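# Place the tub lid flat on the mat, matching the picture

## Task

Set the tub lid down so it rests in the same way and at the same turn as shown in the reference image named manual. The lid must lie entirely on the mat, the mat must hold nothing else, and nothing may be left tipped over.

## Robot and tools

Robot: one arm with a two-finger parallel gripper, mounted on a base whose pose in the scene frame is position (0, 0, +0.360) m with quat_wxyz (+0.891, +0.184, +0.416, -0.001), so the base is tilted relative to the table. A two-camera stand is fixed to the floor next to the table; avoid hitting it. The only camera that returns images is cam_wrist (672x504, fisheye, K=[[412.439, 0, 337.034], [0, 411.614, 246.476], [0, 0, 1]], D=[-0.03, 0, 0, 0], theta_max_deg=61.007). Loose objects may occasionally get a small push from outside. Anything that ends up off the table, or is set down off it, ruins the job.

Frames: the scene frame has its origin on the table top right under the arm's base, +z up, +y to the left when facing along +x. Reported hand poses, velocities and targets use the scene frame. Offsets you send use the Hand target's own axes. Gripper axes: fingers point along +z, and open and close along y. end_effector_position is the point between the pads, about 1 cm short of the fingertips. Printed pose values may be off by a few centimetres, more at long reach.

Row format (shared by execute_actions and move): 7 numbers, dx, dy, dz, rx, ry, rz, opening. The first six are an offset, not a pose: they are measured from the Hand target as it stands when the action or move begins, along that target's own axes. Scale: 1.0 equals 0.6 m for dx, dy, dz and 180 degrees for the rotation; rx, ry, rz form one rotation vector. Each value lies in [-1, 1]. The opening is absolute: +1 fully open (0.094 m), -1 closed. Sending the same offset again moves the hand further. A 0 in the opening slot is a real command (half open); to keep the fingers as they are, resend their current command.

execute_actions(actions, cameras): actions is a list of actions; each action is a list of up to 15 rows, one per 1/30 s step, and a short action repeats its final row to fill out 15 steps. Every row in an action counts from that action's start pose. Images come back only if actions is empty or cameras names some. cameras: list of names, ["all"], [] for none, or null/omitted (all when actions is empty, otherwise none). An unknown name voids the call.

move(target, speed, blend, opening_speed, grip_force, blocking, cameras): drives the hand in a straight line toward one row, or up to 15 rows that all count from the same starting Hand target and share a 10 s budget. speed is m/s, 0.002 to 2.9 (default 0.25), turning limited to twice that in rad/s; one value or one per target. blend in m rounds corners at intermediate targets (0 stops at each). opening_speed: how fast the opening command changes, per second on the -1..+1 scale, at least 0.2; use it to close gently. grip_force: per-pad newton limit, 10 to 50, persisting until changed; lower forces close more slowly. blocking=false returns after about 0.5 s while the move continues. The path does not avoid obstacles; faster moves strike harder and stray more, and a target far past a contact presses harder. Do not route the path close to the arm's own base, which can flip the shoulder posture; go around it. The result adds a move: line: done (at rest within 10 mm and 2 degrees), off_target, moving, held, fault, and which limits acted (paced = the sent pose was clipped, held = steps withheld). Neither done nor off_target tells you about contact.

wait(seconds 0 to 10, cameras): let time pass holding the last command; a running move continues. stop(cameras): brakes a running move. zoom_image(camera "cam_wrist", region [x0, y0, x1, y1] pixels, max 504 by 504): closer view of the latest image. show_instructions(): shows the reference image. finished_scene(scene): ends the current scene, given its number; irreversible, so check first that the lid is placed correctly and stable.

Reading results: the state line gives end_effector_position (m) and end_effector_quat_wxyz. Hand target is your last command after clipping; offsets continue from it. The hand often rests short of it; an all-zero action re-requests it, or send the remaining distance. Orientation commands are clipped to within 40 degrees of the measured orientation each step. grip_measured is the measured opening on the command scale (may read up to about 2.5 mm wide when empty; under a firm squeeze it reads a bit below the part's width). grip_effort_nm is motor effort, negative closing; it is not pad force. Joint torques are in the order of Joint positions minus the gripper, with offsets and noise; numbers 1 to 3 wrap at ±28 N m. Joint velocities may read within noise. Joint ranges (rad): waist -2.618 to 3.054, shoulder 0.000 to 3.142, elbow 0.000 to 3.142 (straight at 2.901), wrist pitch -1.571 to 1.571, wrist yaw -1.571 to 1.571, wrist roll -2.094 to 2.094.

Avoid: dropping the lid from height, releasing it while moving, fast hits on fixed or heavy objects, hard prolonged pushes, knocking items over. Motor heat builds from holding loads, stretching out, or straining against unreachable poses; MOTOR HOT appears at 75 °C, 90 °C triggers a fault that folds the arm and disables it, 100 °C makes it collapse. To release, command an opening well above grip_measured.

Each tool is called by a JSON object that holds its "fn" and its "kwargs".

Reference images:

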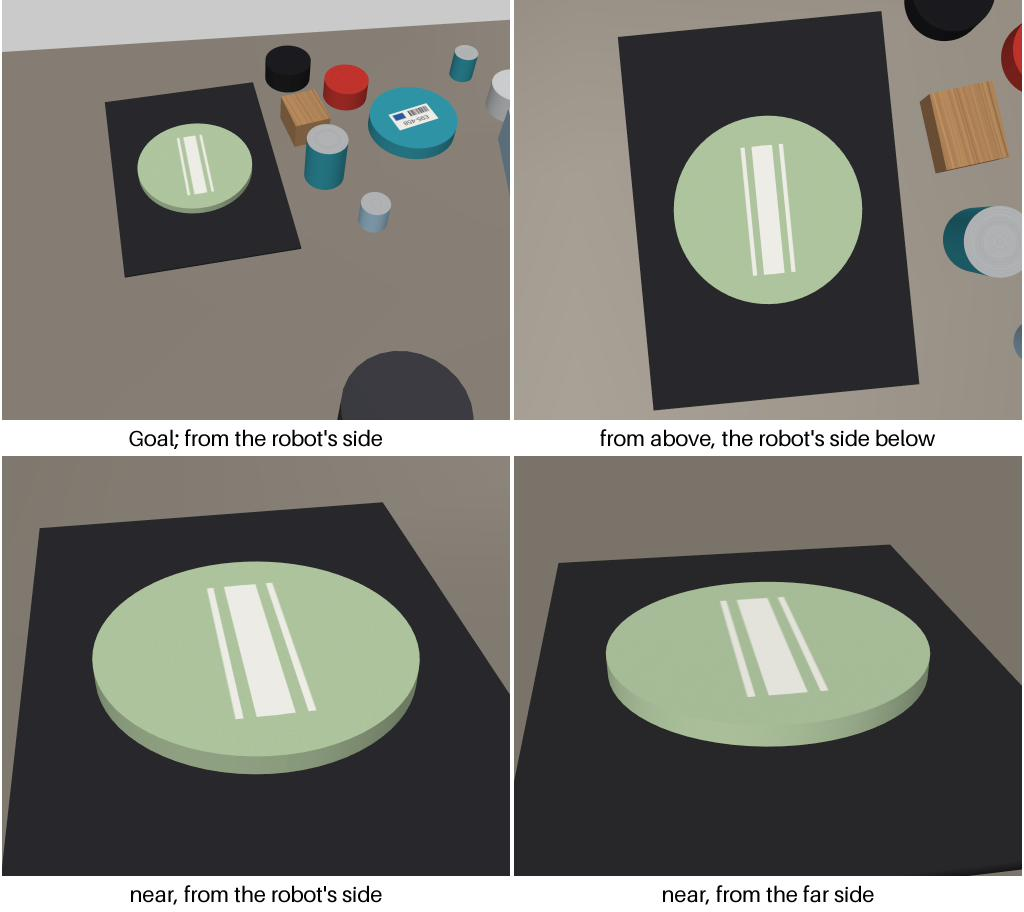

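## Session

{"fn": "execute_actions", "kwargs": {"actions": []}}

Scene clock: 0.00 s.
end_effector_position=(+0.2138, +0.1910, +0.2846) grip_measured=+1.000 grip_effort_nm=n/a end_effector_quat_wxyz=(+0.132, +0.171, +0.976, -0.032)
Joint positions: [1.299 1.948 0.887 -0.875 1.189 1.892 0.094]
Joint velocities: within noise
Joint torques (N m): no reading
Motor temperatures (°C): [26 23 25 23 23 22 23]
Heat: 26 °C.
Hand target: +0.2147, +0.1924, +0.2871; +0.136, +0.169, +0.976, -0.028
Tool commands: gripper/opening=+1.0

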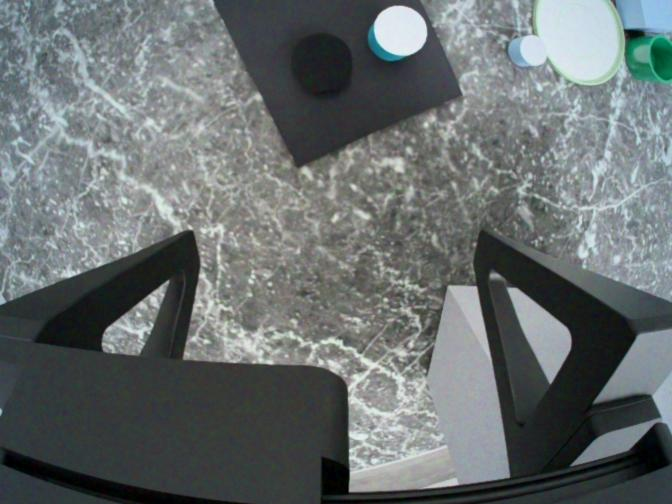

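{"fn": "move", "kwargs": {"target": [-0.362, -0.119, 0.082, -0.0179, 0.0869, -0.108, 1.0], "speed": 0.4, "cameras": ["cam_wrist"]}}

Scene clock: 2.90 s.
end_effector_position=(+0.4030, +0.0540, +0.2995) grip_measured=+1.000 grip_effort_nm=0.03 end_effector_quat_wxyz=(+0.004, +0.005, +1.000, +0.000)
Joint positions: [0.691 1.302 1.205 -0.909 0.814 0.447 0.094]
Joint torques (N m): [2.89 -7.31 3.23 0.23 -0.07 -0.15]
Heat: 27 °C.
Hand target: +0.4001, +0.0504, +0.3001; +0.001, +0.001, +1.000, +0.000
Off the commanded pose: 0.005 m, 1 deg.
move: done

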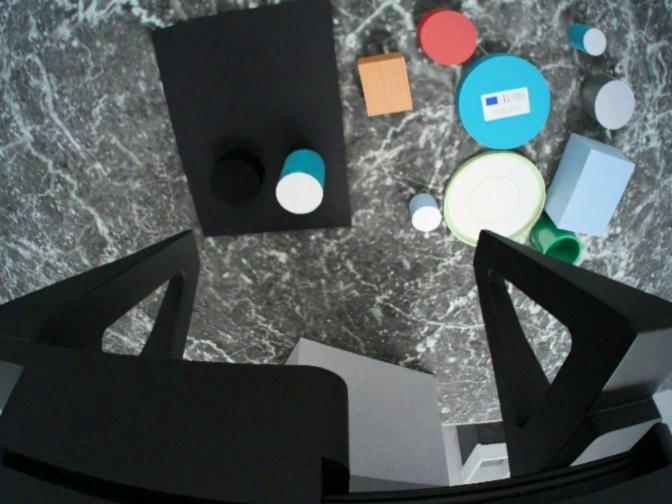

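{"fn": "move", "kwargs": {"target": [0.1535, 0.0643, 0.27, 0, 0, -0.333, 1.0], "speed": 0.35, "cameras": ["cam_wrist"]}}

Scene clock: 6.80 s.
end_effector_position=(+0.3148, +0.0878, +0.1427) grip_measured=+1.000 grip_effort_nm=0.02 end_effector_quat_wxyz=(+0.006, -0.494, +0.869, -0.006)
Joint positions: [0.448 1.58 0.698 0.061 0.672 -0.861 0.094]
Joint torques (N m): [3.25 -5.68 0.43 0.53 -0.12 -0.14]
Heat: 27 °C.
Hand target: +0.3083, +0.0892, +0.1380; +0.001, -0.499, +0.866, +0.000
Off the commanded pose: 0.008 m, 1 deg.
move: done

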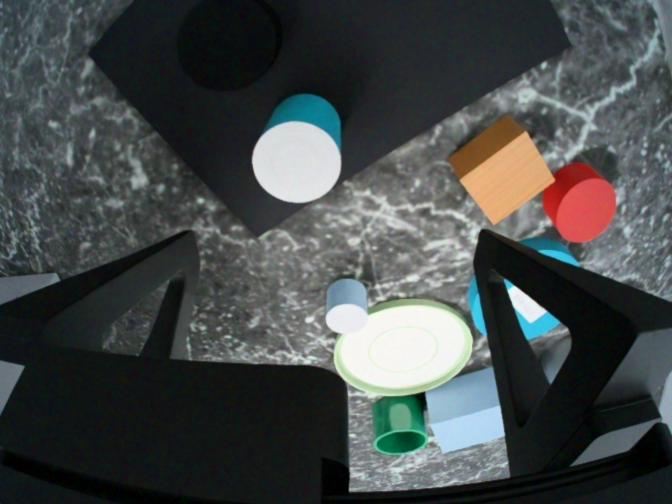

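{"fn": "move", "kwargs": {"target": [[0.0067, 0.029, 0.1, 0, 0, 0, 1.0],[0.0067, 0.029, 0.178, 0, 0, 0, 1.0],[0.0067, 0.029, 0.178, 0, 0, 0, -0.5]], "blend": [0.02, 0, 0], "speed": [0.2, 0.15, 0.1], "grip_force": 30, "cameras": ["cam_wrist"]}}

Scene clock: 11.73 s.
end_effector_position=(+0.2959, +0.0924, +0.0367) grip_measured=-0.071 grip_effort_nm=-0.60 end_effector_quat_wxyz=(+0.003, -0.495, +0.869, -0.005)
Joint positions: [0.265 1.999 0.788 0.472 0.541 -1.017 0.044]
Joint torques (N m): [4.04 -5.91 -0.42 0.54 -0.12 -0.1]
Heat: 27 °C.
Hand target: +0.2913, +0.0946, +0.0312; +0.001, -0.499, +0.867, +0.000
Off the commanded pose: 0.007 m, 1 deg.
grip_force (N): 30
move: done

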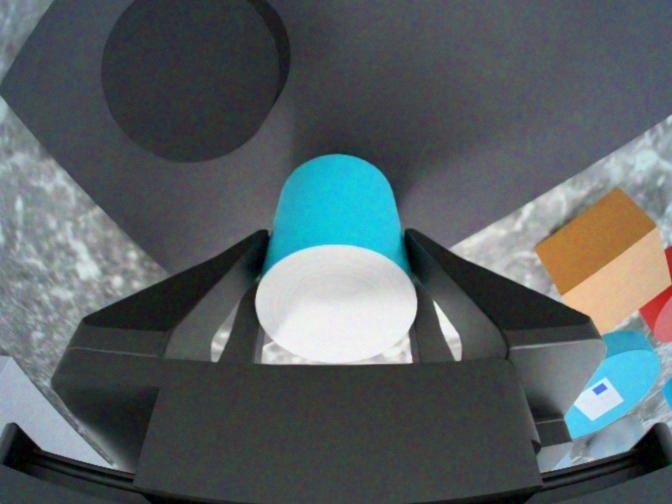

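{"fn": "move", "kwargs": {"target": [[0, 0, -0.15, 0, 0, 0, -0.5],[-0.2528, 0.2055, -0.15, 0, 0, 0, -0.5],[-0.2528, 0.2055, -0.015, 0, 0, 0, -0.5]], "blend": [0.04, 0.03, 0], "speed": [0.25, 0.3, 0.2], "cameras": ["cam_wrist"]}}

Scene clock: 14.07 s.
end_effector_position=(+0.2647, +0.2806, +0.0409) grip_measured=-0.072 grip_effort_nm=-0.63 end_effector_quat_wxyz=(-0.003, -0.494, +0.869, -0.008)
Joint positions: [0.681 2.462 1.283 0.163 0.821 -0.594 0.044]
Joint torques (N m): [9.1 -6.69 0.68 0.41 -0.1 -0.11]
Heat: 28 °C.
Hand target: +0.2609, +0.2877, +0.0403; +0.001, -0.499, +0.867, +0.000
Off the commanded pose: 0.008 m, 1 deg.
grip_force (N): 30
move: done

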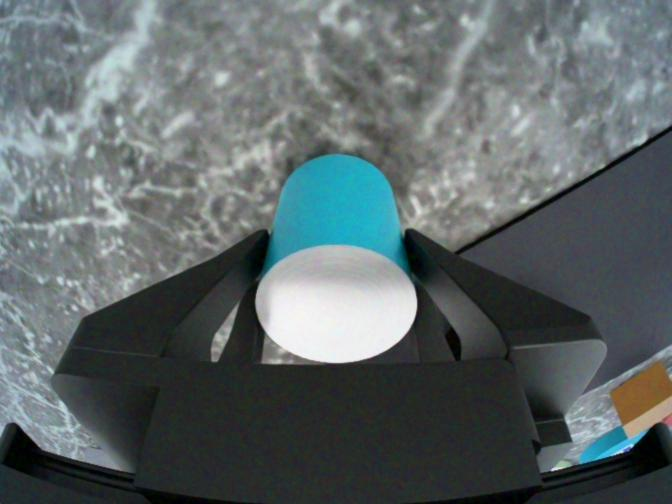

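{"fn": "move", "kwargs": {"target": [[0, 0, 0.016, 0, 0, 0, -0.5],[0, 0, 0.016, 0, 0, 0, 0.7],[0, 0, -0.15, 0, 0, 0, 1.0],[0.158, -0.16, -0.13, 0, 0, 0, 1.0]], "blend": [0, 0, 0.03, 0], "speed": [0.05, 0.1, 0.25, 0.3], "cameras": ["cam_wrist"]}}

Scene clock: 18.87 s.
end_effector_position=(+0.2952, +0.1559, +0.1173) grip_measured=+0.998 grip_effort_nm=0.14 end_effector_quat_wxyz=(-0.005, -0.499, +0.866, -0.005)
Joint positions: [0.577 1.88 0.827 0.118 0.758 -0.723 0.094]
Joint torques (N m): [5.5 -7.69 -0.06 0.45 -0.14 -0.09]
Heat: 29 °C.
Hand target: +0.2963, +0.1574, +0.1183; +0.001, -0.499, +0.867, +0.000
Off the commanded pose: 0.002 m, 1 deg.
grip_force (N): 30
move: done; blend cut to 0 m at target 3

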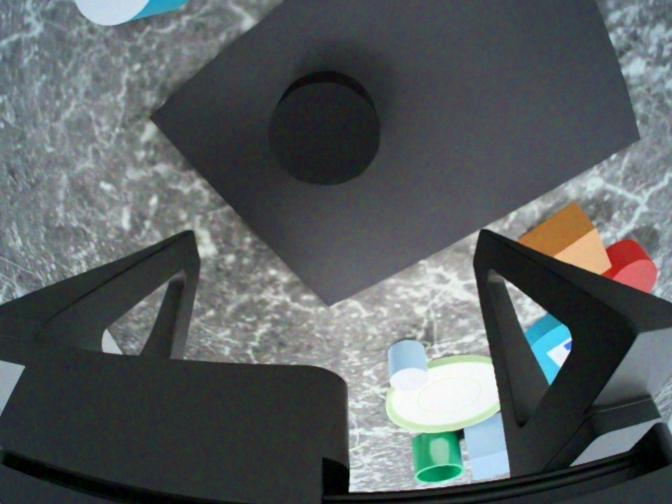

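{"fn": "move", "kwargs": {"target": [[-0.02, 0.01, 0.1, 0, 0, 0, 1.0],[-0.02, 0.01, 0.157, 0, 0, 0, 1.0],[-0.02, 0.01, 0.157, 0, 0, 0, -0.3]], "blend": [0.02, 0, 0], "speed": [0.2, 0.1, 0.1], "cameras": ["cam_wrist"]}}

Scene clock: 23.37 s.
end_effector_position=(+0.3030, +0.1692, +0.0301) grip_measured=+0.048 grip_effort_nm=-0.56 end_effector_quat_wxyz=(+0.004, -0.495, +0.869, -0.003)
Joint positions: [0.434 2.182 1.001 0.363 0.657 -0.873 0.049]
Joint torques (N m): [5.65 -6.17 0.01 0.53 -0.07 -0.11]
Heat: 29 °C.
Hand target: +0.2972, +0.1709, +0.0241; +0.001, -0.499, +0.866, +0.000
Off the commanded pose: 0.008 m, 1 deg.
grip_force (N): 30
move: done; blend cut to 0.0171 m at target 1

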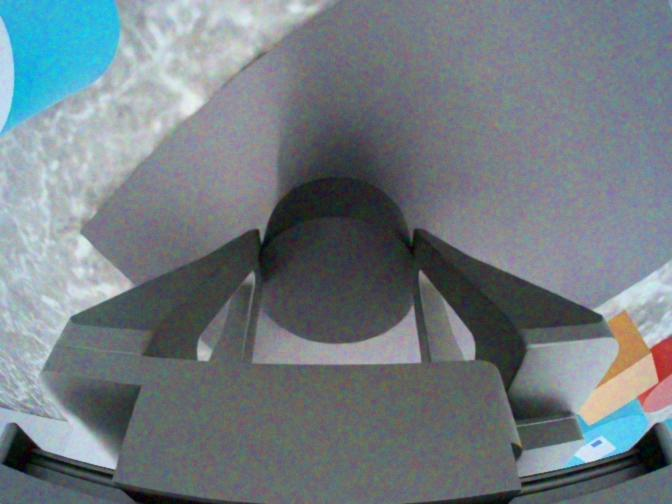

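{"fn": "move", "kwargs": {"target": [[0, 0, -0.2, 0, 0, 0, -0.3],[0.3177, -0.3797, -0.2, 0, 0, 0.333, -0.3],[0.3177, -0.3797, -0.06, 0, 0, 0.333, -0.3]], "blend": [0.05, 0.03, 0], "speed": [0.25, 0.35, 0.15], "cameras": ["cam_wrist"]}}

Scene clock: 26.77 s.
end_effector_position=(+0.3989, -0.1083, +0.0667) grip_measured=+0.040 grip_effort_nm=-0.63 end_effector_quat_wxyz=(+0.001, +0.001, +1.000, -0.002)
Joint positions: [-0.229 1.645 1.098 -0.084 0.155 -0.306 0.049]
Joint torques (N m): [0.65 -9.31 2.78 0.52 -0.12 -0.05]
Heat: 29 °C.
Hand target: +0.3986, -0.1084, +0.0600; +0.001, +0.000, +1.000, +0.000
Off the commanded pose: 0.007 m, 0 deg.
grip_force (N): 30
move: done

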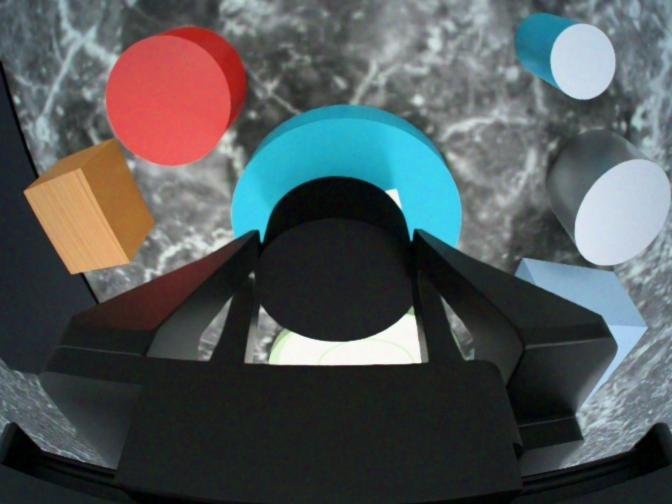

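{"fn": "move", "kwargs": {"target": [[-0.013, 0, 0.02, 0, 0, 0, -0.3],[-0.013, 0, 0.05, 0, 0, 0, -0.3]], "speed": [0.1, 0.03]}}

Scene clock: 28.53 s.
end_effector_position=(+0.4097, -0.1086, +0.0472) grip_measured=+0.040 grip_effort_nm=-0.63 end_effector_quat_wxyz=(+0.002, +0.001, +1.000, -0.002)
Joint positions: [-0.229 1.729 1.177 -0.077 0.154 -0.306 0.049]
Joint torques (N m): [0.5 -7.46 3.25 0.79 -0.13 -0.11]
Heat: 28 °C.
Hand target: +0.4064, -0.1085, +0.0301; +0.001, +0.000, +1.000, +0.000
Off the commanded pose: 0.017 m, 0 deg.
grip_force (N): 30
move: off_target

{"fn": "move", "kwargs": {"target": [[0, 0, -0.015, 0, 0, 0, -0.3],[0, 0, -0.015, 0, 0, 0, 0.5],[0, 0, -0.16, 0, 0, 0, 0.5],[0.157, 0.061, -0.083, 0, 0, 0.222, -0.15]], "blend": [0, 0, 0.03, 0], "speed": [0.05, 0.1, 0.25, 0.3], "grip_force": 50, "cameras": ["cam_wrist"]}}

Scene clock: 33.00 s.
end_effector_position=(+0.3180, -0.0772, +0.0845) grip_measured=-0.148 grip_effort_nm=-0.09 end_effector_quat_wxyz=(+0.008, +0.343, +0.939, +0.001)
Joint positions: [-0.204 1.504 0.683 0.2 0.17 0.404 0.04]
Joint torques (N m): [1.95 -6.87 0.13 0.57 0.07 0.02]
Heat: 28 °C.
Hand target: +0.3122, -0.0718, +0.0797; +0.001, +0.342, +0.940, +0.001
Off the commanded pose: 0.009 m, 1 deg.
move: done

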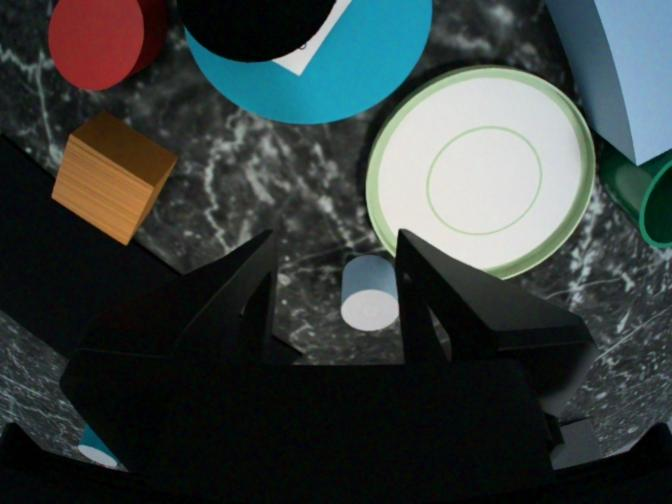

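{"fn": "move", "kwargs": {"target": [[0.0067, -0.025, 0.06, 0, 0, 0, -0.15],[0.0067, -0.025, 0.1, 0, 0, 0, -0.15]], "speed": [0.15, 0.04], "blend": [0.01, 0], "cameras": ["cam_wrist"]}}

Scene clock: 34.70 s.
end_effector_position=(+0.3042, -0.0805, +0.0257) grip_measured=-0.148 grip_effort_nm=-0.09 end_effector_quat_wxyz=(+0.005, +0.344, +0.939, +0.001)
Joint positions: [-0.258 1.77 0.756 0.391 0.127 0.377 0.04]
Joint torques (N m): [0.42 -6.95 -0.23 0.58 -0.1 -0.11]
Heat: 28 °C.
Hand target: +0.2995, -0.0806, +0.0197; +0.001, +0.342, +0.940, +0.001
Off the commanded pose: 0.008 m, 1 deg.
move: done

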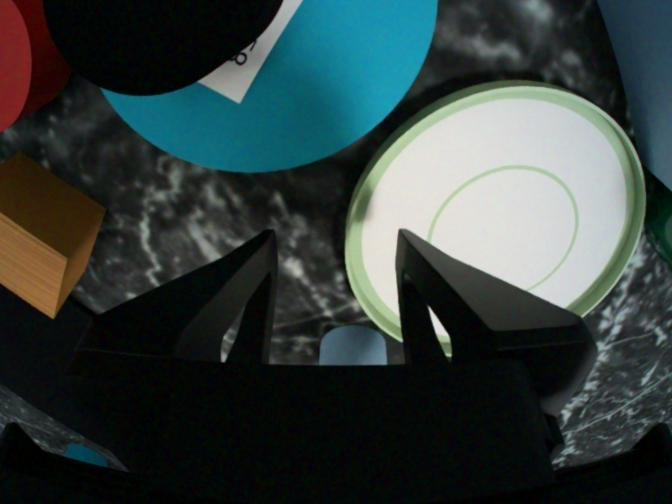

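{"fn": "move", "kwargs": {"target": [[0, -0.006, 0.0195, 0, 0, 0, -0.15],[0, -0.006, 0.0195, 0, 0, 0, -1.0]], "speed": [0.03, 0.1], "grip_force": 30, "cameras": ["cam_wrist"]}}

Scene clock: 38.27 s.
end_effector_position=(+0.3027, -0.0833, +0.0143) grip_measured=-0.968 grip_effort_nm=-0.58 end_effector_quat_wxyz=(+0.006, +0.344, +0.939, +0.001)
Joint positions: [-0.273 1.819 0.781 0.418 0.114 0.368 0.002]
Joint torques (N m): [0.35 -6.94 -0.31 0.58 -0.11 -0.1]
Heat: 28 °C.
Hand target: +0.2972, -0.0834, +0.0080; +0.001, +0.342, +0.940, +0.001
Off the commanded pose: 0.008 m, 1 deg.
grip_force (N): 30
move: done

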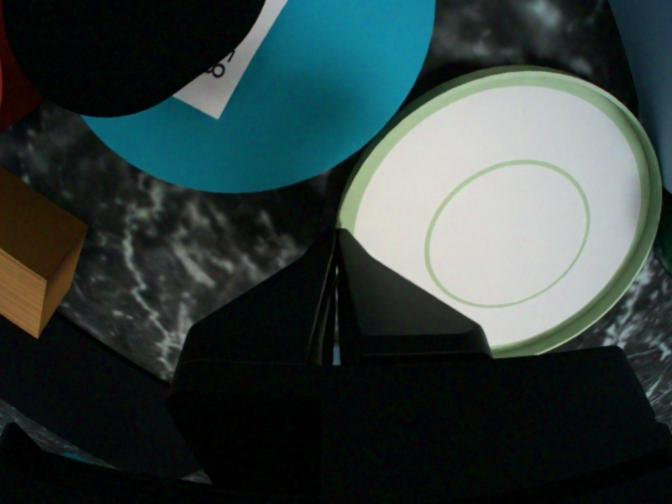

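{"fn": "move", "kwargs": {"target": [[0, 0, -0.03, 0, 0, 0, -1.0],[0, 0, -0.15, 0, 0, 0, -1.0],[-0.163, 0.1816, -0.15, 0, 0, 0, -1.0]], "speed": [0.06, 0.2, 0.2], "blend": [0.01, 0.02, 0], "grip_force": 50, "cameras": ["cam_wrist"]}}

Scene clock: 40.70 s.
end_effector_position=(+0.4483, -0.0689, +0.1061) grip_measured=-0.983 grip_effort_nm=-0.86 end_effector_quat_wxyz=(+0.016, +0.345, +0.938, +0.005)
Joint positions: [-0.062 1.597 1.219 -0.243 0.279 0.491 0.001]
Joint torques (N m): [2.81 -9.18 3.92 0.28 0.11 0.06]
Heat: 28 °C.
Hand target: +0.4420, -0.0628, +0.0982; +0.001, +0.342, +0.940, +0.001
Off the commanded pose: 0.012 m, 2 deg.
move: off_target; blend cut to 0.0088 m at target 1

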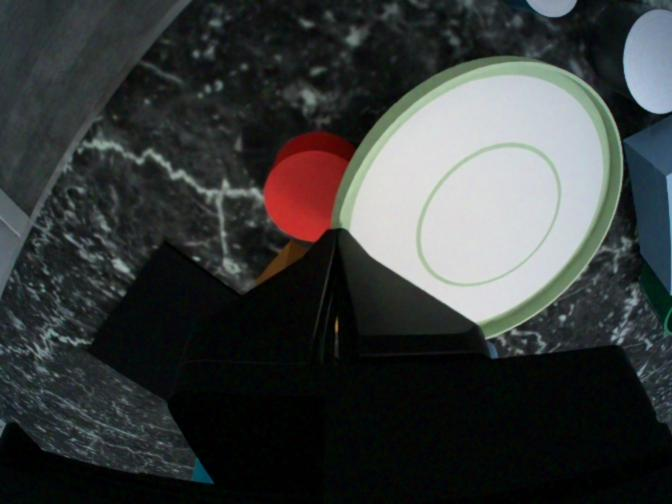

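{"fn": "move", "kwargs": {"target": [[0.006, 0.008, 0.04, 0, 0, 0, -1.0],[0.006, 0.008, 0.068, 0, 0, 0, -1.0]], "speed": [0.15, 0.02], "cameras": ["cam_wrist"]}}

Scene clock: 42.93 s.
end_effector_position=(+0.4436, -0.0564, +0.0673) grip_measured=-0.983 grip_effort_nm=-0.86 end_effector_quat_wxyz=(+0.003, +0.342, +0.940, +0.003)
Joint positions: [-0.062 1.734 1.269 -0.186 0.28 0.491 0.001]
Joint torques (N m): [1.98 -9.26 3.36 0.56 -0.04 -0.02]
Heat: 27 °C.
Hand target: +0.4424, -0.0568, +0.0575; +0.001, +0.342, +0.940, +0.001
Off the commanded pose: 0.010 m, 0 deg.
move: done

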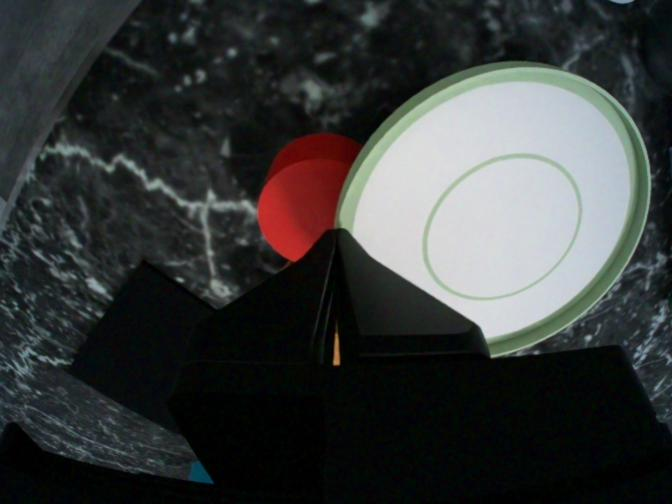

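{"fn": "move", "kwargs": {"target": [[0, 0, 0.0, 0, 0, 0, -0.4],[0, 0, -0.05, 0, 0, 0, -0.4],[0.05, 0, -0.28, 0, 0, 0, -0.4]], "speed": [0.02, 0.06, 0.25], "blend": [0, 0.02, 0], "opening_speed": 0.6, "cameras": ["cam_wrist"]}}

Scene clock: 46.20 s.
end_effector_position=(+0.4245, -0.0398, +0.2229) grip_measured=-0.402 grip_effort_nm=0.14 end_effector_quat_wxyz=(+0.006, +0.345, +0.938, +0.003)
Joint positions: [0.171 1.252 1.119 -0.568 0.463 0.652 0.028]
Joint torques (N m): [2.95 -9.92 3.21 0.24 0.13 0.08]
Heat: 27 °C.
Hand target: +0.4192, -0.0377, +0.2254; +0.001, +0.342, +0.940, +0.001
Off the commanded pose: 0.006 m, 1 deg.
move: done; blend cut to 0.0149 m at target 2

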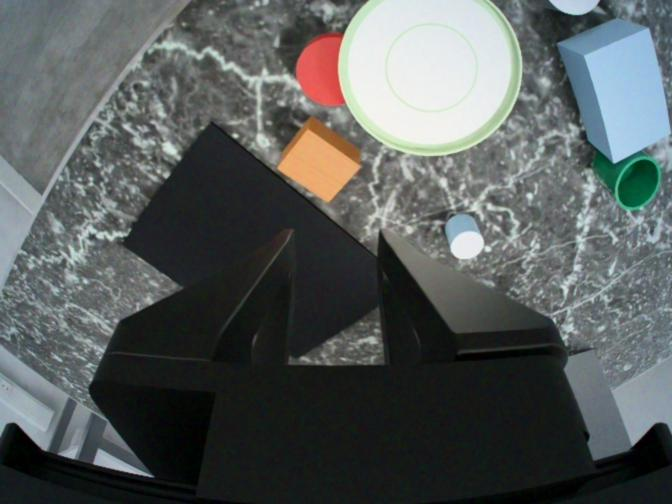

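{"fn": "move", "kwargs": {"target": [[0.133, -0.0073, 0.1257, 0.2125, -0.1354, -0.3437, -0.15],[0.0912, -0.0287, 0.205, 0.2125, -0.1354, -0.3437, -0.15]], "speed": [0.4, 0.2], "blend": [0.03, 0], "cameras": ["cam_wrist"]}}

Scene clock: 50.40 s.
end_effector_position=(+0.3752, -0.0157, +0.1097) grip_measured=-0.152 grip_effort_nm=0.14 end_effector_quat_wxyz=(+0.089, -0.189, +0.909, -0.359)
Joint positions: [0.307 2.02 0.722 1.295 1.184 -0.978 0.04]
Joint torques (N m): [3.59 -6.23 -1.17 1.38 0.12 -0.08]
Heat: 28 °C.
Hand target: +0.3664, -0.0156, +0.1024; +0.080, -0.202, +0.908, -0.358
Off the commanded pose: 0.011 m, 2 deg.
move: off_target; blend cut to 0.0276 m at target 1

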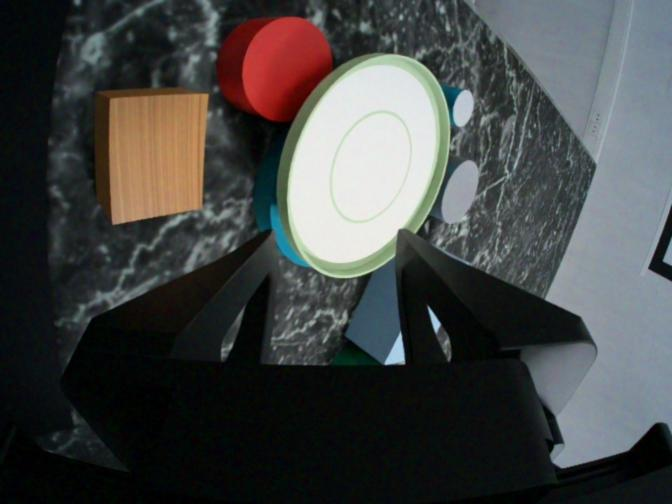

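{"fn": "move", "kwargs": {"target": [[0.0133, 0.018, 0.01, 0, 0, 0, -0.15],[0.0133, 0.02, 0.127, 0, 0, 0, -0.15]], "speed": [0.08, 0.07], "cameras": ["cam_wrist"]}}

Scene clock: 52.90 s.
end_effector_position=(+0.3870, -0.0616, +0.0494) grip_measured=-0.152 grip_effort_nm=0.14 end_effector_quat_wxyz=(+0.095, -0.184, +0.908, -0.365)
Joint positions: [0.108 2.154 0.865 1.315 0.99 -0.99 0.04]
Joint torques (N m): [3.3 -6.71 -0.42 1.16 0.14 -0.07]
Heat: 28 °C.
Hand target: +0.3775, -0.0580, +0.0384; +0.080, -0.202, +0.908, -0.358
Off the commanded pose: 0.015 m, 3 deg.
move: off_target

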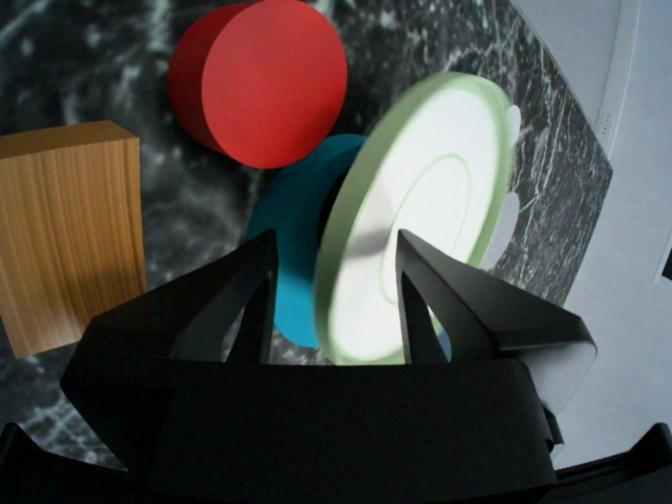

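{"fn": "move", "kwargs": {"target": [[0, -0.0398, -0.0427, 0, 0, 0, -0.15],[0, -0.0455, -0.0488, 0, 0, 0, -0.85]], "speed": 0.05, "grip_force": 25, "opening_speed": 0.3, "cameras": ["cam_wrist"]}}

Scene clock: 57.10 s.
end_effector_position=(+0.3760, -0.0628, +0.0738) grip_measured=-0.848 grip_effort_nm=-0.09 end_effector_quat_wxyz=(+0.082, -0.196, +0.908, -0.362)
Joint positions: [0.133 2.056 0.759 1.288 1.02 -0.992 0.007]
Joint torques (N m): [4.9 -9.98 -1.46 1.15 0.32 -0.05]
Heat: 28 °C.
Hand target: +0.3775, -0.0581, +0.0784; +0.080, -0.202, +0.908, -0.358
Off the commanded pose: 0.007 m, 1 deg.
grip_force (N): 25
move: done

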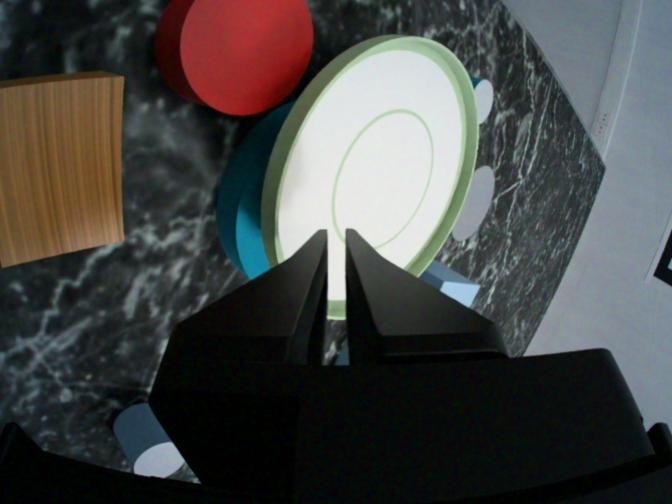

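{"fn": "move", "kwargs": {"target": [[0, 0, -0.08, 0, 0, 0, -0.6],[0.005, 0.0512, -0.06, 0, 0, 0, -0.36],[0.0035, 0.0605, 0.0472, 0, 0, 0, -0.36]], "speed": [0.12, 0.12, 0.07], "cameras": ["cam_wrist"]}}

Scene clock: 61.73 s.
end_effector_position=(+0.3820, -0.0562, +0.0439) grip_measured=-0.362 grip_effort_nm=0.15 end_effector_quat_wxyz=(+0.095, -0.183, +0.908, -0.365)
Joint positions: [0.115 2.19 0.875 1.341 0.998 -0.989 0.03]
Joint torques (N m): [3.45 -6.71 -0.44 1.17 0.12 -0.09]
Motor temperatures (°C): [28 28 25 24 23 22 23]
Heat: 28 °C.
Hand target: +0.3725, -0.0524, +0.0330; +0.080, -0.202, +0.908, -0.358
Off the commanded pose: 0.015 m, 3 deg.
grip_force (N): 25
move: off_target

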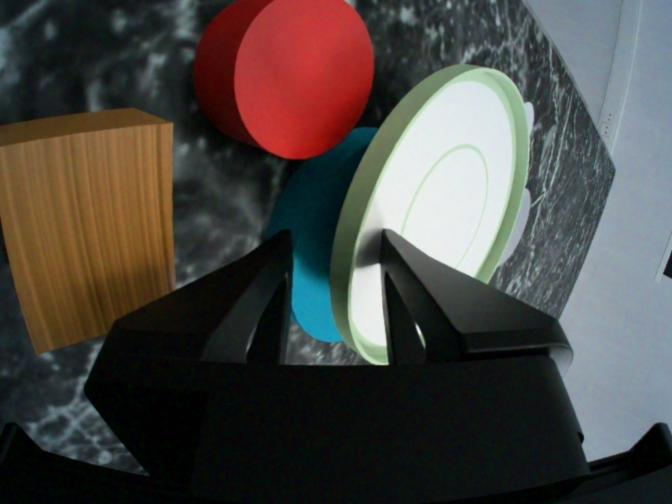

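{"fn": "move", "kwargs": {"target": [[0, -0.012, 0, 0, 0, 0, -0.6],[0, -0.045, -0.035, 0, 0, 0, -0.65]], "speed": [0.03, 0.04], "opening_speed": 0.3, "cameras": ["cam_wrist"]}}

Scene clock: 64.63 s.
end_effector_position=(+0.3740, -0.0619, +0.0624) grip_measured=-0.648 grip_effort_nm=-0.08 end_effector_quat_wxyz=(+0.083, -0.195, +0.908, -0.362)
Joint positions: [0.12 2.104 0.787 1.311 1.006 -0.992 0.017]
Joint torques (N m): [4.77 -10.09 -1.68 1.15 0.3 -0.05]
Heat: 28 °C.
Hand target: +0.3750, -0.0573, +0.0669; +0.080, -0.202, +0.908, -0.358
Off the commanded pose: 0.006 m, 1 deg.
grip_force (N): 25
move: done

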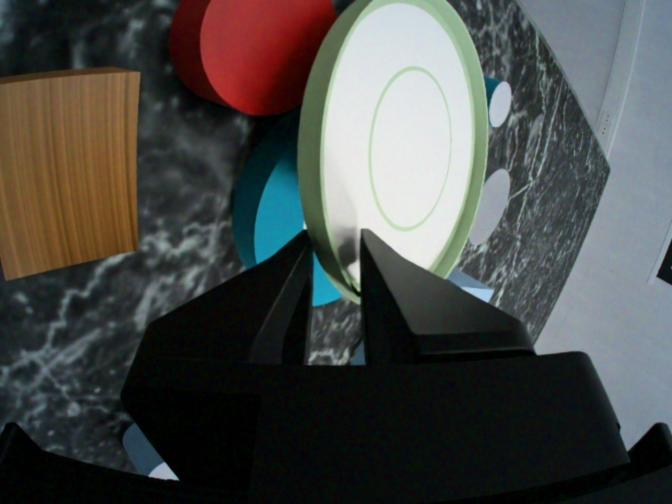

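{"fn": "move", "kwargs": {"target": [[0, 0, 0.015, 0, 0, 0, -0.65],[0, 0, 0.015, 0, 0, 0, -0.95]], "speed": [0.03, 0.04], "opening_speed": 0.3, "cameras": ["cam_wrist"]}}

Scene clock: 66.93 s.
end_effector_position=(+0.3766, -0.0617, +0.0622) grip_measured=-0.830 grip_effort_nm=-0.53 end_effector_quat_wxyz=(+0.085, -0.196, +0.907, -0.362)
Joint positions: [0.12 2.104 0.794 1.311 1.003 -0.998 0.008]
Joint torques (N m): [3.21 -9.22 -0.57 1.05 0.11 -0.02]
Heat: 28 °C.
Hand target: +0.3775, -0.0629, +0.0603; +0.080, -0.202, +0.908, -0.358
Off the commanded pose: 0.002 m, 1 deg.
grip_force (N): 25
move: done

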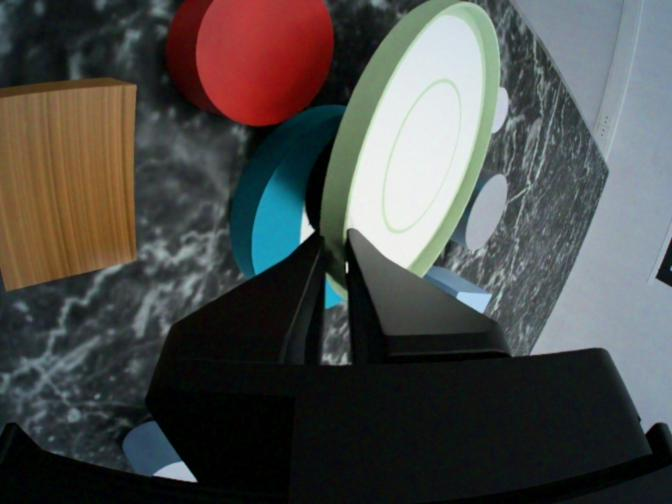

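{"fn": "move", "kwargs": {"target": [[0, 0, 0, 0, 0, 0, -1.0],[0, -0.128, -0.137, 0, 0, 0, -1.0]], "speed": [0.05, 0.12], "grip_force": 50, "cameras": ["cam_wrist"]}}

Scene clock: 69.67 s.
end_effector_position=(+0.3765, -0.0653, +0.1680) grip_measured=-0.868 grip_effort_nm=-1.00 end_effector_quat_wxyz=(+0.078, -0.205, +0.907, -0.361)
Joint positions: [0.269 1.645 0.544 1.081 1.153 -1 0.006]
Joint torques (N m): [4.14 -9.11 0.24 1.1 0.33 0.09]
Heat: 28 °C.
Hand target: +0.3773, -0.0629, +0.1727; +0.080, -0.202, +0.908, -0.358
Off the commanded pose: 0.005 m, 1 deg.
move: done

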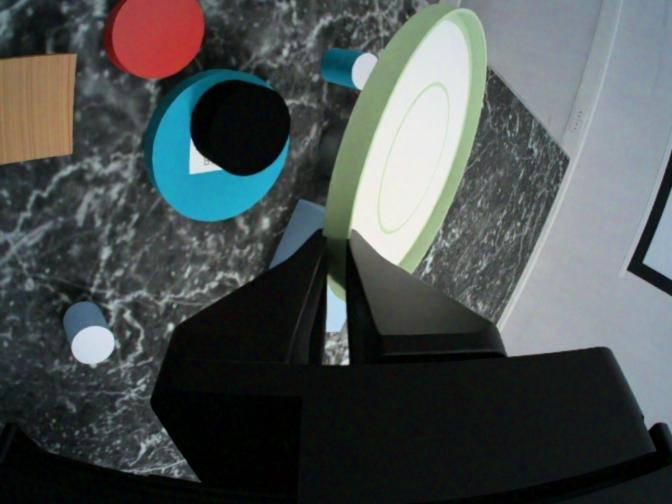

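{"fn": "move", "kwargs": {"target": [[-0.003, 0.034, -0.185, -0.2352, 0.0522, 0.1324, -1.0],[-0.044, 0.2333, -0.1997, -0.589, -0.0307, 0.1587, -1.0]], "speed": 0.35, "blend": [0.05, 0], "cameras": ["cam_wrist"]}}

Scene clock: 75.47 s.
end_effector_position=(+0.3270, +0.1128, +0.1672) grip_measured=-0.868 grip_effort_nm=-1.00 end_effector_quat_wxyz=(+0.004, -0.002, +0.850, +0.528)
Joint positions: [-0.114 1.634 0.838 -0.163 -0.833 -0.347 0.006]
Joint torques (N m): [1.69 -6.98 0.62 -0.19 -0.74 -0.22]
Heat: 28 °C.
Hand target: +0.3232, +0.1150, +0.1647; +0.000, -0.001, +0.844, +0.537
Off the commanded pose: 0.005 m, 1 deg.
move: done

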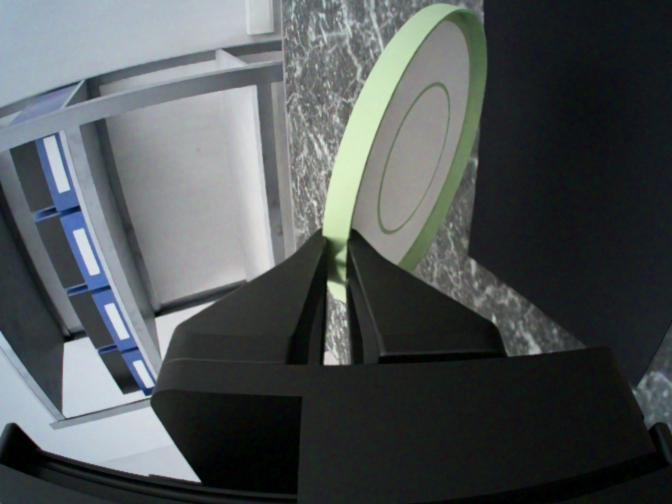

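{"fn": "move", "kwargs": {"target": [[0.002, -0.0862, 0.0715, 0, 0, 0, -1.0],[0.002, -0.1088, 0.082, 0, 0, 0, -1.0]], "speed": [0.15, 0.03], "cameras": ["cam_wrist"]}}

Scene clock: 77.37 s.
end_effector_position=(+0.3268, +0.1347, +0.0982) grip_measured=-0.868 grip_effort_nm=-1.00 end_effector_quat_wxyz=(+0.000, +0.002, +0.837, +0.548)
Joint positions: [-0.117 1.963 1.019 -0.048 -0.878 -0.362 0.006]
Joint torques (N m): [1.72 -6.93 -0.05 0.02 -0.32 -0.15]
Heat: 28 °C.
Hand target: +0.3221, +0.1318, +0.0848; +0.000, -0.001, +0.844, +0.537
Off the commanded pose: 0.014 m, 1 deg.
move: off_target

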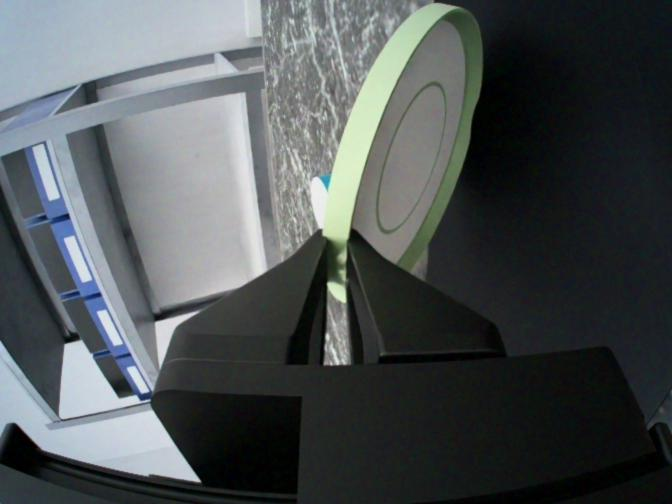

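{"fn": "move", "kwargs": {"target": [[0, 0.018, -0.0085, 0, 0, 0, -1.0],[0, 0.018, -0.0085, 0, 0, 0, -0.35]], "speed": 0.06, "opening_speed": 0.4, "grip_force": 20, "cameras": ["cam_wrist"]}}

Scene clock: 80.13 s.
end_effector_position=(+0.3179, +0.1344, +0.0956) grip_measured=-0.352 grip_effort_nm=0.14 end_effector_quat_wxyz=(-0.011, +0.002, +0.842, +0.539)
Joint positions: [-0.117 1.963 1.001 -0.044 -0.853 -0.362 0.03]
Joint torques (N m): [2.32 -10.15 -1.31 -0.05 -0.55 -0.03]
Heat: 28 °C.
Hand target: +0.3222, +0.1318, +0.0967; +0.000, +0.000, +0.844, +0.537
Off the commanded pose: 0.005 m, 1 deg.
grip_force (N): 20
move: done

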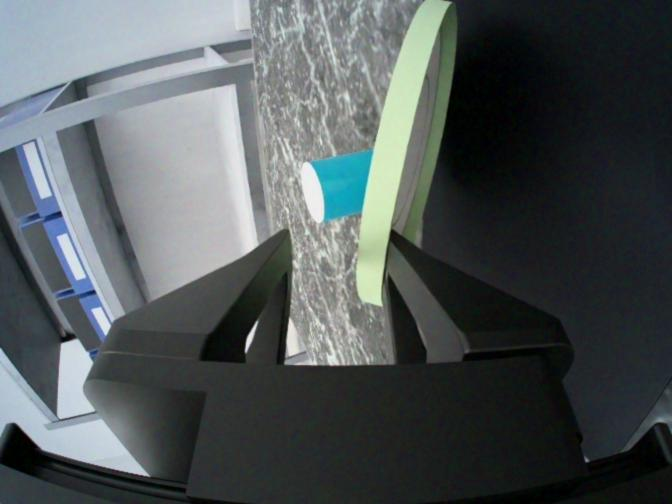

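{"fn": "move", "kwargs": {"target": [[0, -0.0505, -0.0095, 0, 0, 0, -0.35],[0, -0.074, -0.0207, 0.111, 0, 0, -0.35],[0, -0.1205, -0.0137, 0.111, 0, 0, -0.35]], "speed": [0.06, 0.15, 0.06], "blend": [0.01, 0.005, 0], "cameras": ["cam_wrist"]}}

Scene clock: 82.87 s.
end_effector_position=(+0.3267, +0.0921, +0.0403) grip_measured=-0.352 grip_effort_nm=0.14 end_effector_quat_wxyz=(+0.001, +0.002, +0.926, +0.379)
Joint positions: [-0.128 1.957 0.976 0.141 -0.522 -0.271 0.03]
Joint torques (N m): [1.99 -7.35 -0.06 0.13 -0.51 -0.1]
Heat: 28 °C.
Hand target: +0.3222, +0.0938, +0.0347; +0.000, -0.001, +0.924, +0.382
Off the commanded pose: 0.007 m, 1 deg.
grip_force (N): 20
move: done

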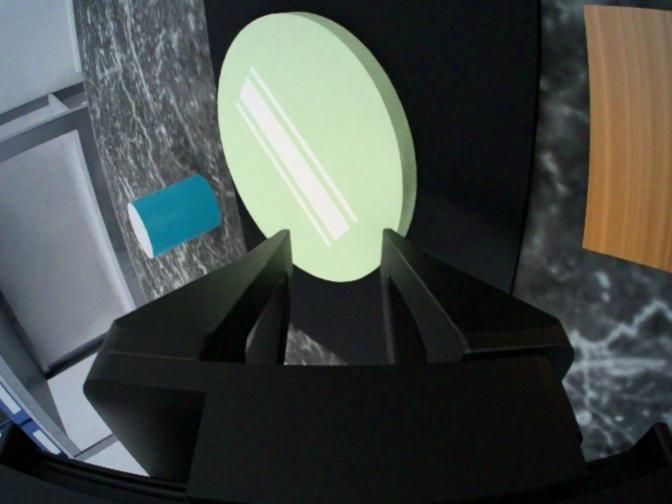

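{"fn": "move", "kwargs": {"target": [[0, -0.0354, -0.0354, 0, 0, 0, -0.35],[0, 0.0354, -0.153, 0, 0, 0, -0.35],[-0.05, 0.26, -0.246, 0.25, 0, 0, 0.383]], "speed": [0.06, 0.2, 0.35], "blend": [0.005, 0.04, 0], "grip_force": 50, "cameras": ["cam_wrist"]}}

Scene clock: 86.70 s.
end_effector_position=(+0.3517, +0.0958, +0.2482) grip_measured=+0.381 grip_effort_nm=0.15 end_effector_quat_wxyz=(+0.002, +0.007, +1.000, +0.002)
Joint positions: [0.704 1.381 0.945 -0.585 0.815 0.471 0.065]
Joint torques (N m): [4.94 -4.67 4.21 0.19 0.1 0.04]
Heat: 28 °C.
Hand target: +0.3520, +0.0999, +0.2495; +0.001, +0.000, +1.000, +0.000
Off the commanded pose: 0.004 m, 1 deg.
move: done

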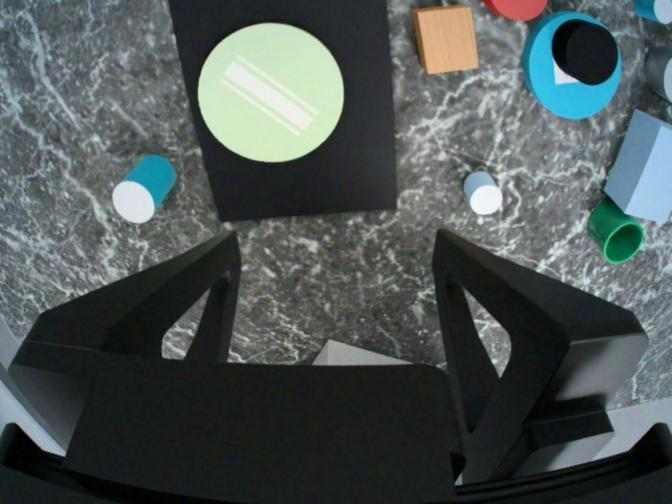

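{"fn": "move", "kwargs": {"target": [0.0687, 0.0223, 0.3, 0.0306, -0.0239, -0.4216, 0.383], "speed": 0.35, "cameras": ["cam_wrist"]}}

Scene clock: 90.17 s.
end_effector_position=(+0.3204, +0.1122, +0.0753) grip_measured=+0.381 grip_effort_nm=0.14 end_effector_quat_wxyz=(+0.041, -0.608, +0.791, -0.053)
Joint positions: [0.393 1.926 0.739 0.536 0.671 -1.273 0.065]
Joint torques (N m): [4.26 -5.81 -0.75 0.7 -0.13 -0.13]
Heat: 28 °C.
Hand target: +0.3108, +0.1131, +0.0693; +0.035, -0.615, +0.787, -0.045
Off the commanded pose: 0.011 m, 1 deg.
move: off_target

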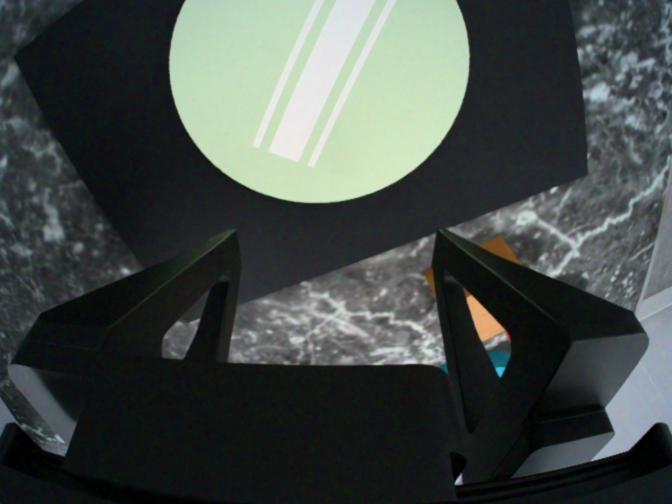

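{"fn": "move", "kwargs": {"target": [-0.01, 0.0433, 0.0622, 0, 0, 0, 0.383], "speed": 0.15, "cameras": ["cam_wrist"]}}

Scene clock: 91.67 s.
end_effector_position=(+0.2956, +0.1229, +0.0344) grip_measured=+0.381 grip_effort_nm=0.14 end_effector_quat_wxyz=(+0.036, -0.612, +0.789, -0.050)
Joint positions: [0.354 2.128 0.78 0.701 0.641 -1.303 0.065]
Joint torques (N m): [4.64 -5.93 -0.87 0.71 -0.13 -0.08]
Heat: 28 °C.
Hand target: +0.2915, +0.1242, +0.0293; +0.035, -0.615, +0.787, -0.045
Off the commanded pose: 0.007 m, 1 deg.
move: done

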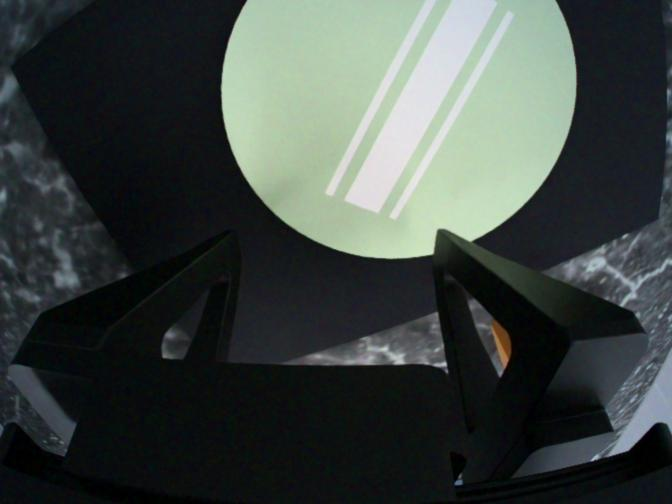

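{"fn": "move", "kwargs": {"target": [0, 0.0043, 0.038, 0, 0, 0, 0.383], "speed": 0.05, "cameras": ["cam_wrist"]}}

Scene clock: 92.77 s.
end_effector_position=(+0.2966, +0.1218, +0.0134) grip_measured=+0.381 grip_effort_nm=0.14 end_effector_quat_wxyz=(+0.035, -0.611, +0.789, -0.052)
Joint positions: [0.319 2.201 0.836 0.734 0.618 -1.329 0.065]
Joint torques (N m): [4.48 -5.52 -0.68 0.74 -0.17 -0.15]
Heat: 28 °C.
Hand target: +0.2914, +0.1241, +0.0063; +0.035, -0.615, +0.787, -0.045
Off the commanded pose: 0.009 m, 1 deg.
move: done

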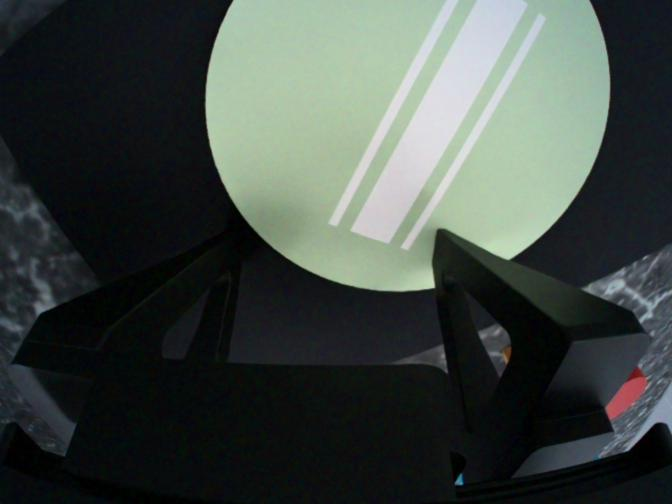

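{"fn": "move", "kwargs": {"target": [[0, 0.0008, 0.0067, -0.0167, 0, 0, 0.383],[-0.029, -0.0062, 0.0075, -0.0167, 0.0131, 0.149, 0.383],[-0.0517, -0.0255, 0.0097, -0.0155, 0.0261, 0.298, 0.383]], "speed": [0.05, 0.25, 0.25], "blend": [0, 0.01, 0], "cameras": ["cam_wrist"]}}

Scene clock: 96.57 s.
end_effector_position=(+0.3379, +0.1428, +0.0138) grip_measured=+0.381 grip_effort_nm=0.12 end_effector_quat_wxyz=(+0.033, -0.181, +0.982, -0.045)
Joint positions: [0.372 2.197 1.059 0.433 0.694 -0.307 0.065]
Joint torques (N m): [5.76 -5.23 0.23 0.22 -0.23 0.14]
Heat: 28 °C.
Hand target: +0.3145, +0.1505, +0.0023; +0.006, -0.192, +0.981, -0.030
Off the commanded pose: 0.027 m, 4 deg.
move: off_target

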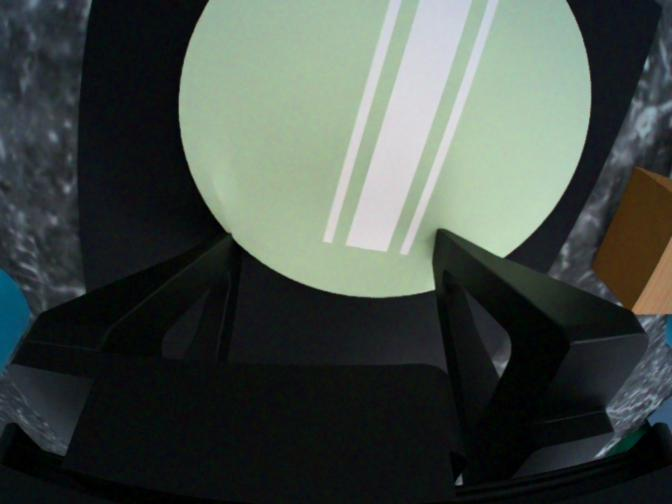

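{"fn": "move", "kwargs": {"target": [[-0.0317, -0.0275, -0.018, 0, 0, 0, 0.383],[-0.0317, -0.033, -0.08, 0, 0, 0, 0.383],[-0.0317, -0.045, -0.3, 0, 0, 0, 0.383]], "speed": [0.08, 0.1, 0.3], "blend": [0.003, 0.02, 0], "cameras": ["cam_wrist"]}}

Scene clock: 99.17 s.
end_effector_position=(+0.3373, +0.1384, +0.1802) grip_measured=+0.381 grip_effort_nm=0.12 end_effector_quat_wxyz=(+0.005, -0.188, +0.982, -0.030)
Joint positions: [0.666 1.682 0.93 -0.251 0.858 0.043 0.065]
Joint torques (N m): [6.52 -6.53 2.82 0.15 0.12 0.05]
Heat: 28 °C.
Hand target: +0.3379, +0.1428, +0.1837; +0.006, -0.192, +0.981, -0.030
Off the commanded pose: 0.006 m, 1 deg.
move: done; blend cut to 0.0187 m at target 2

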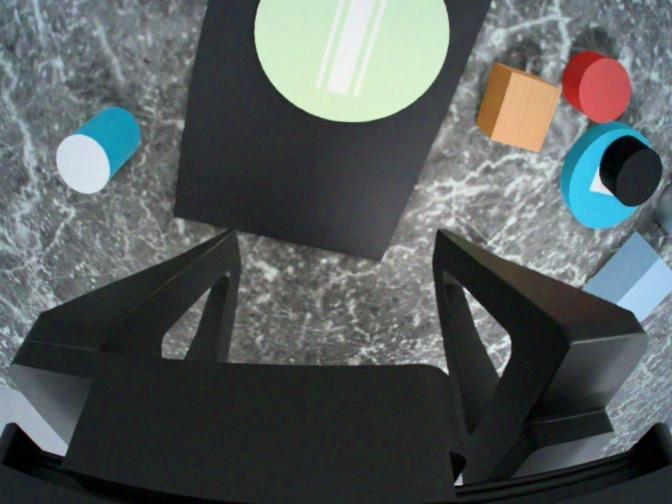

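{"fn": "finished_scene", "kwargs": {"scene": 2}}

The scene is finished: the task was done.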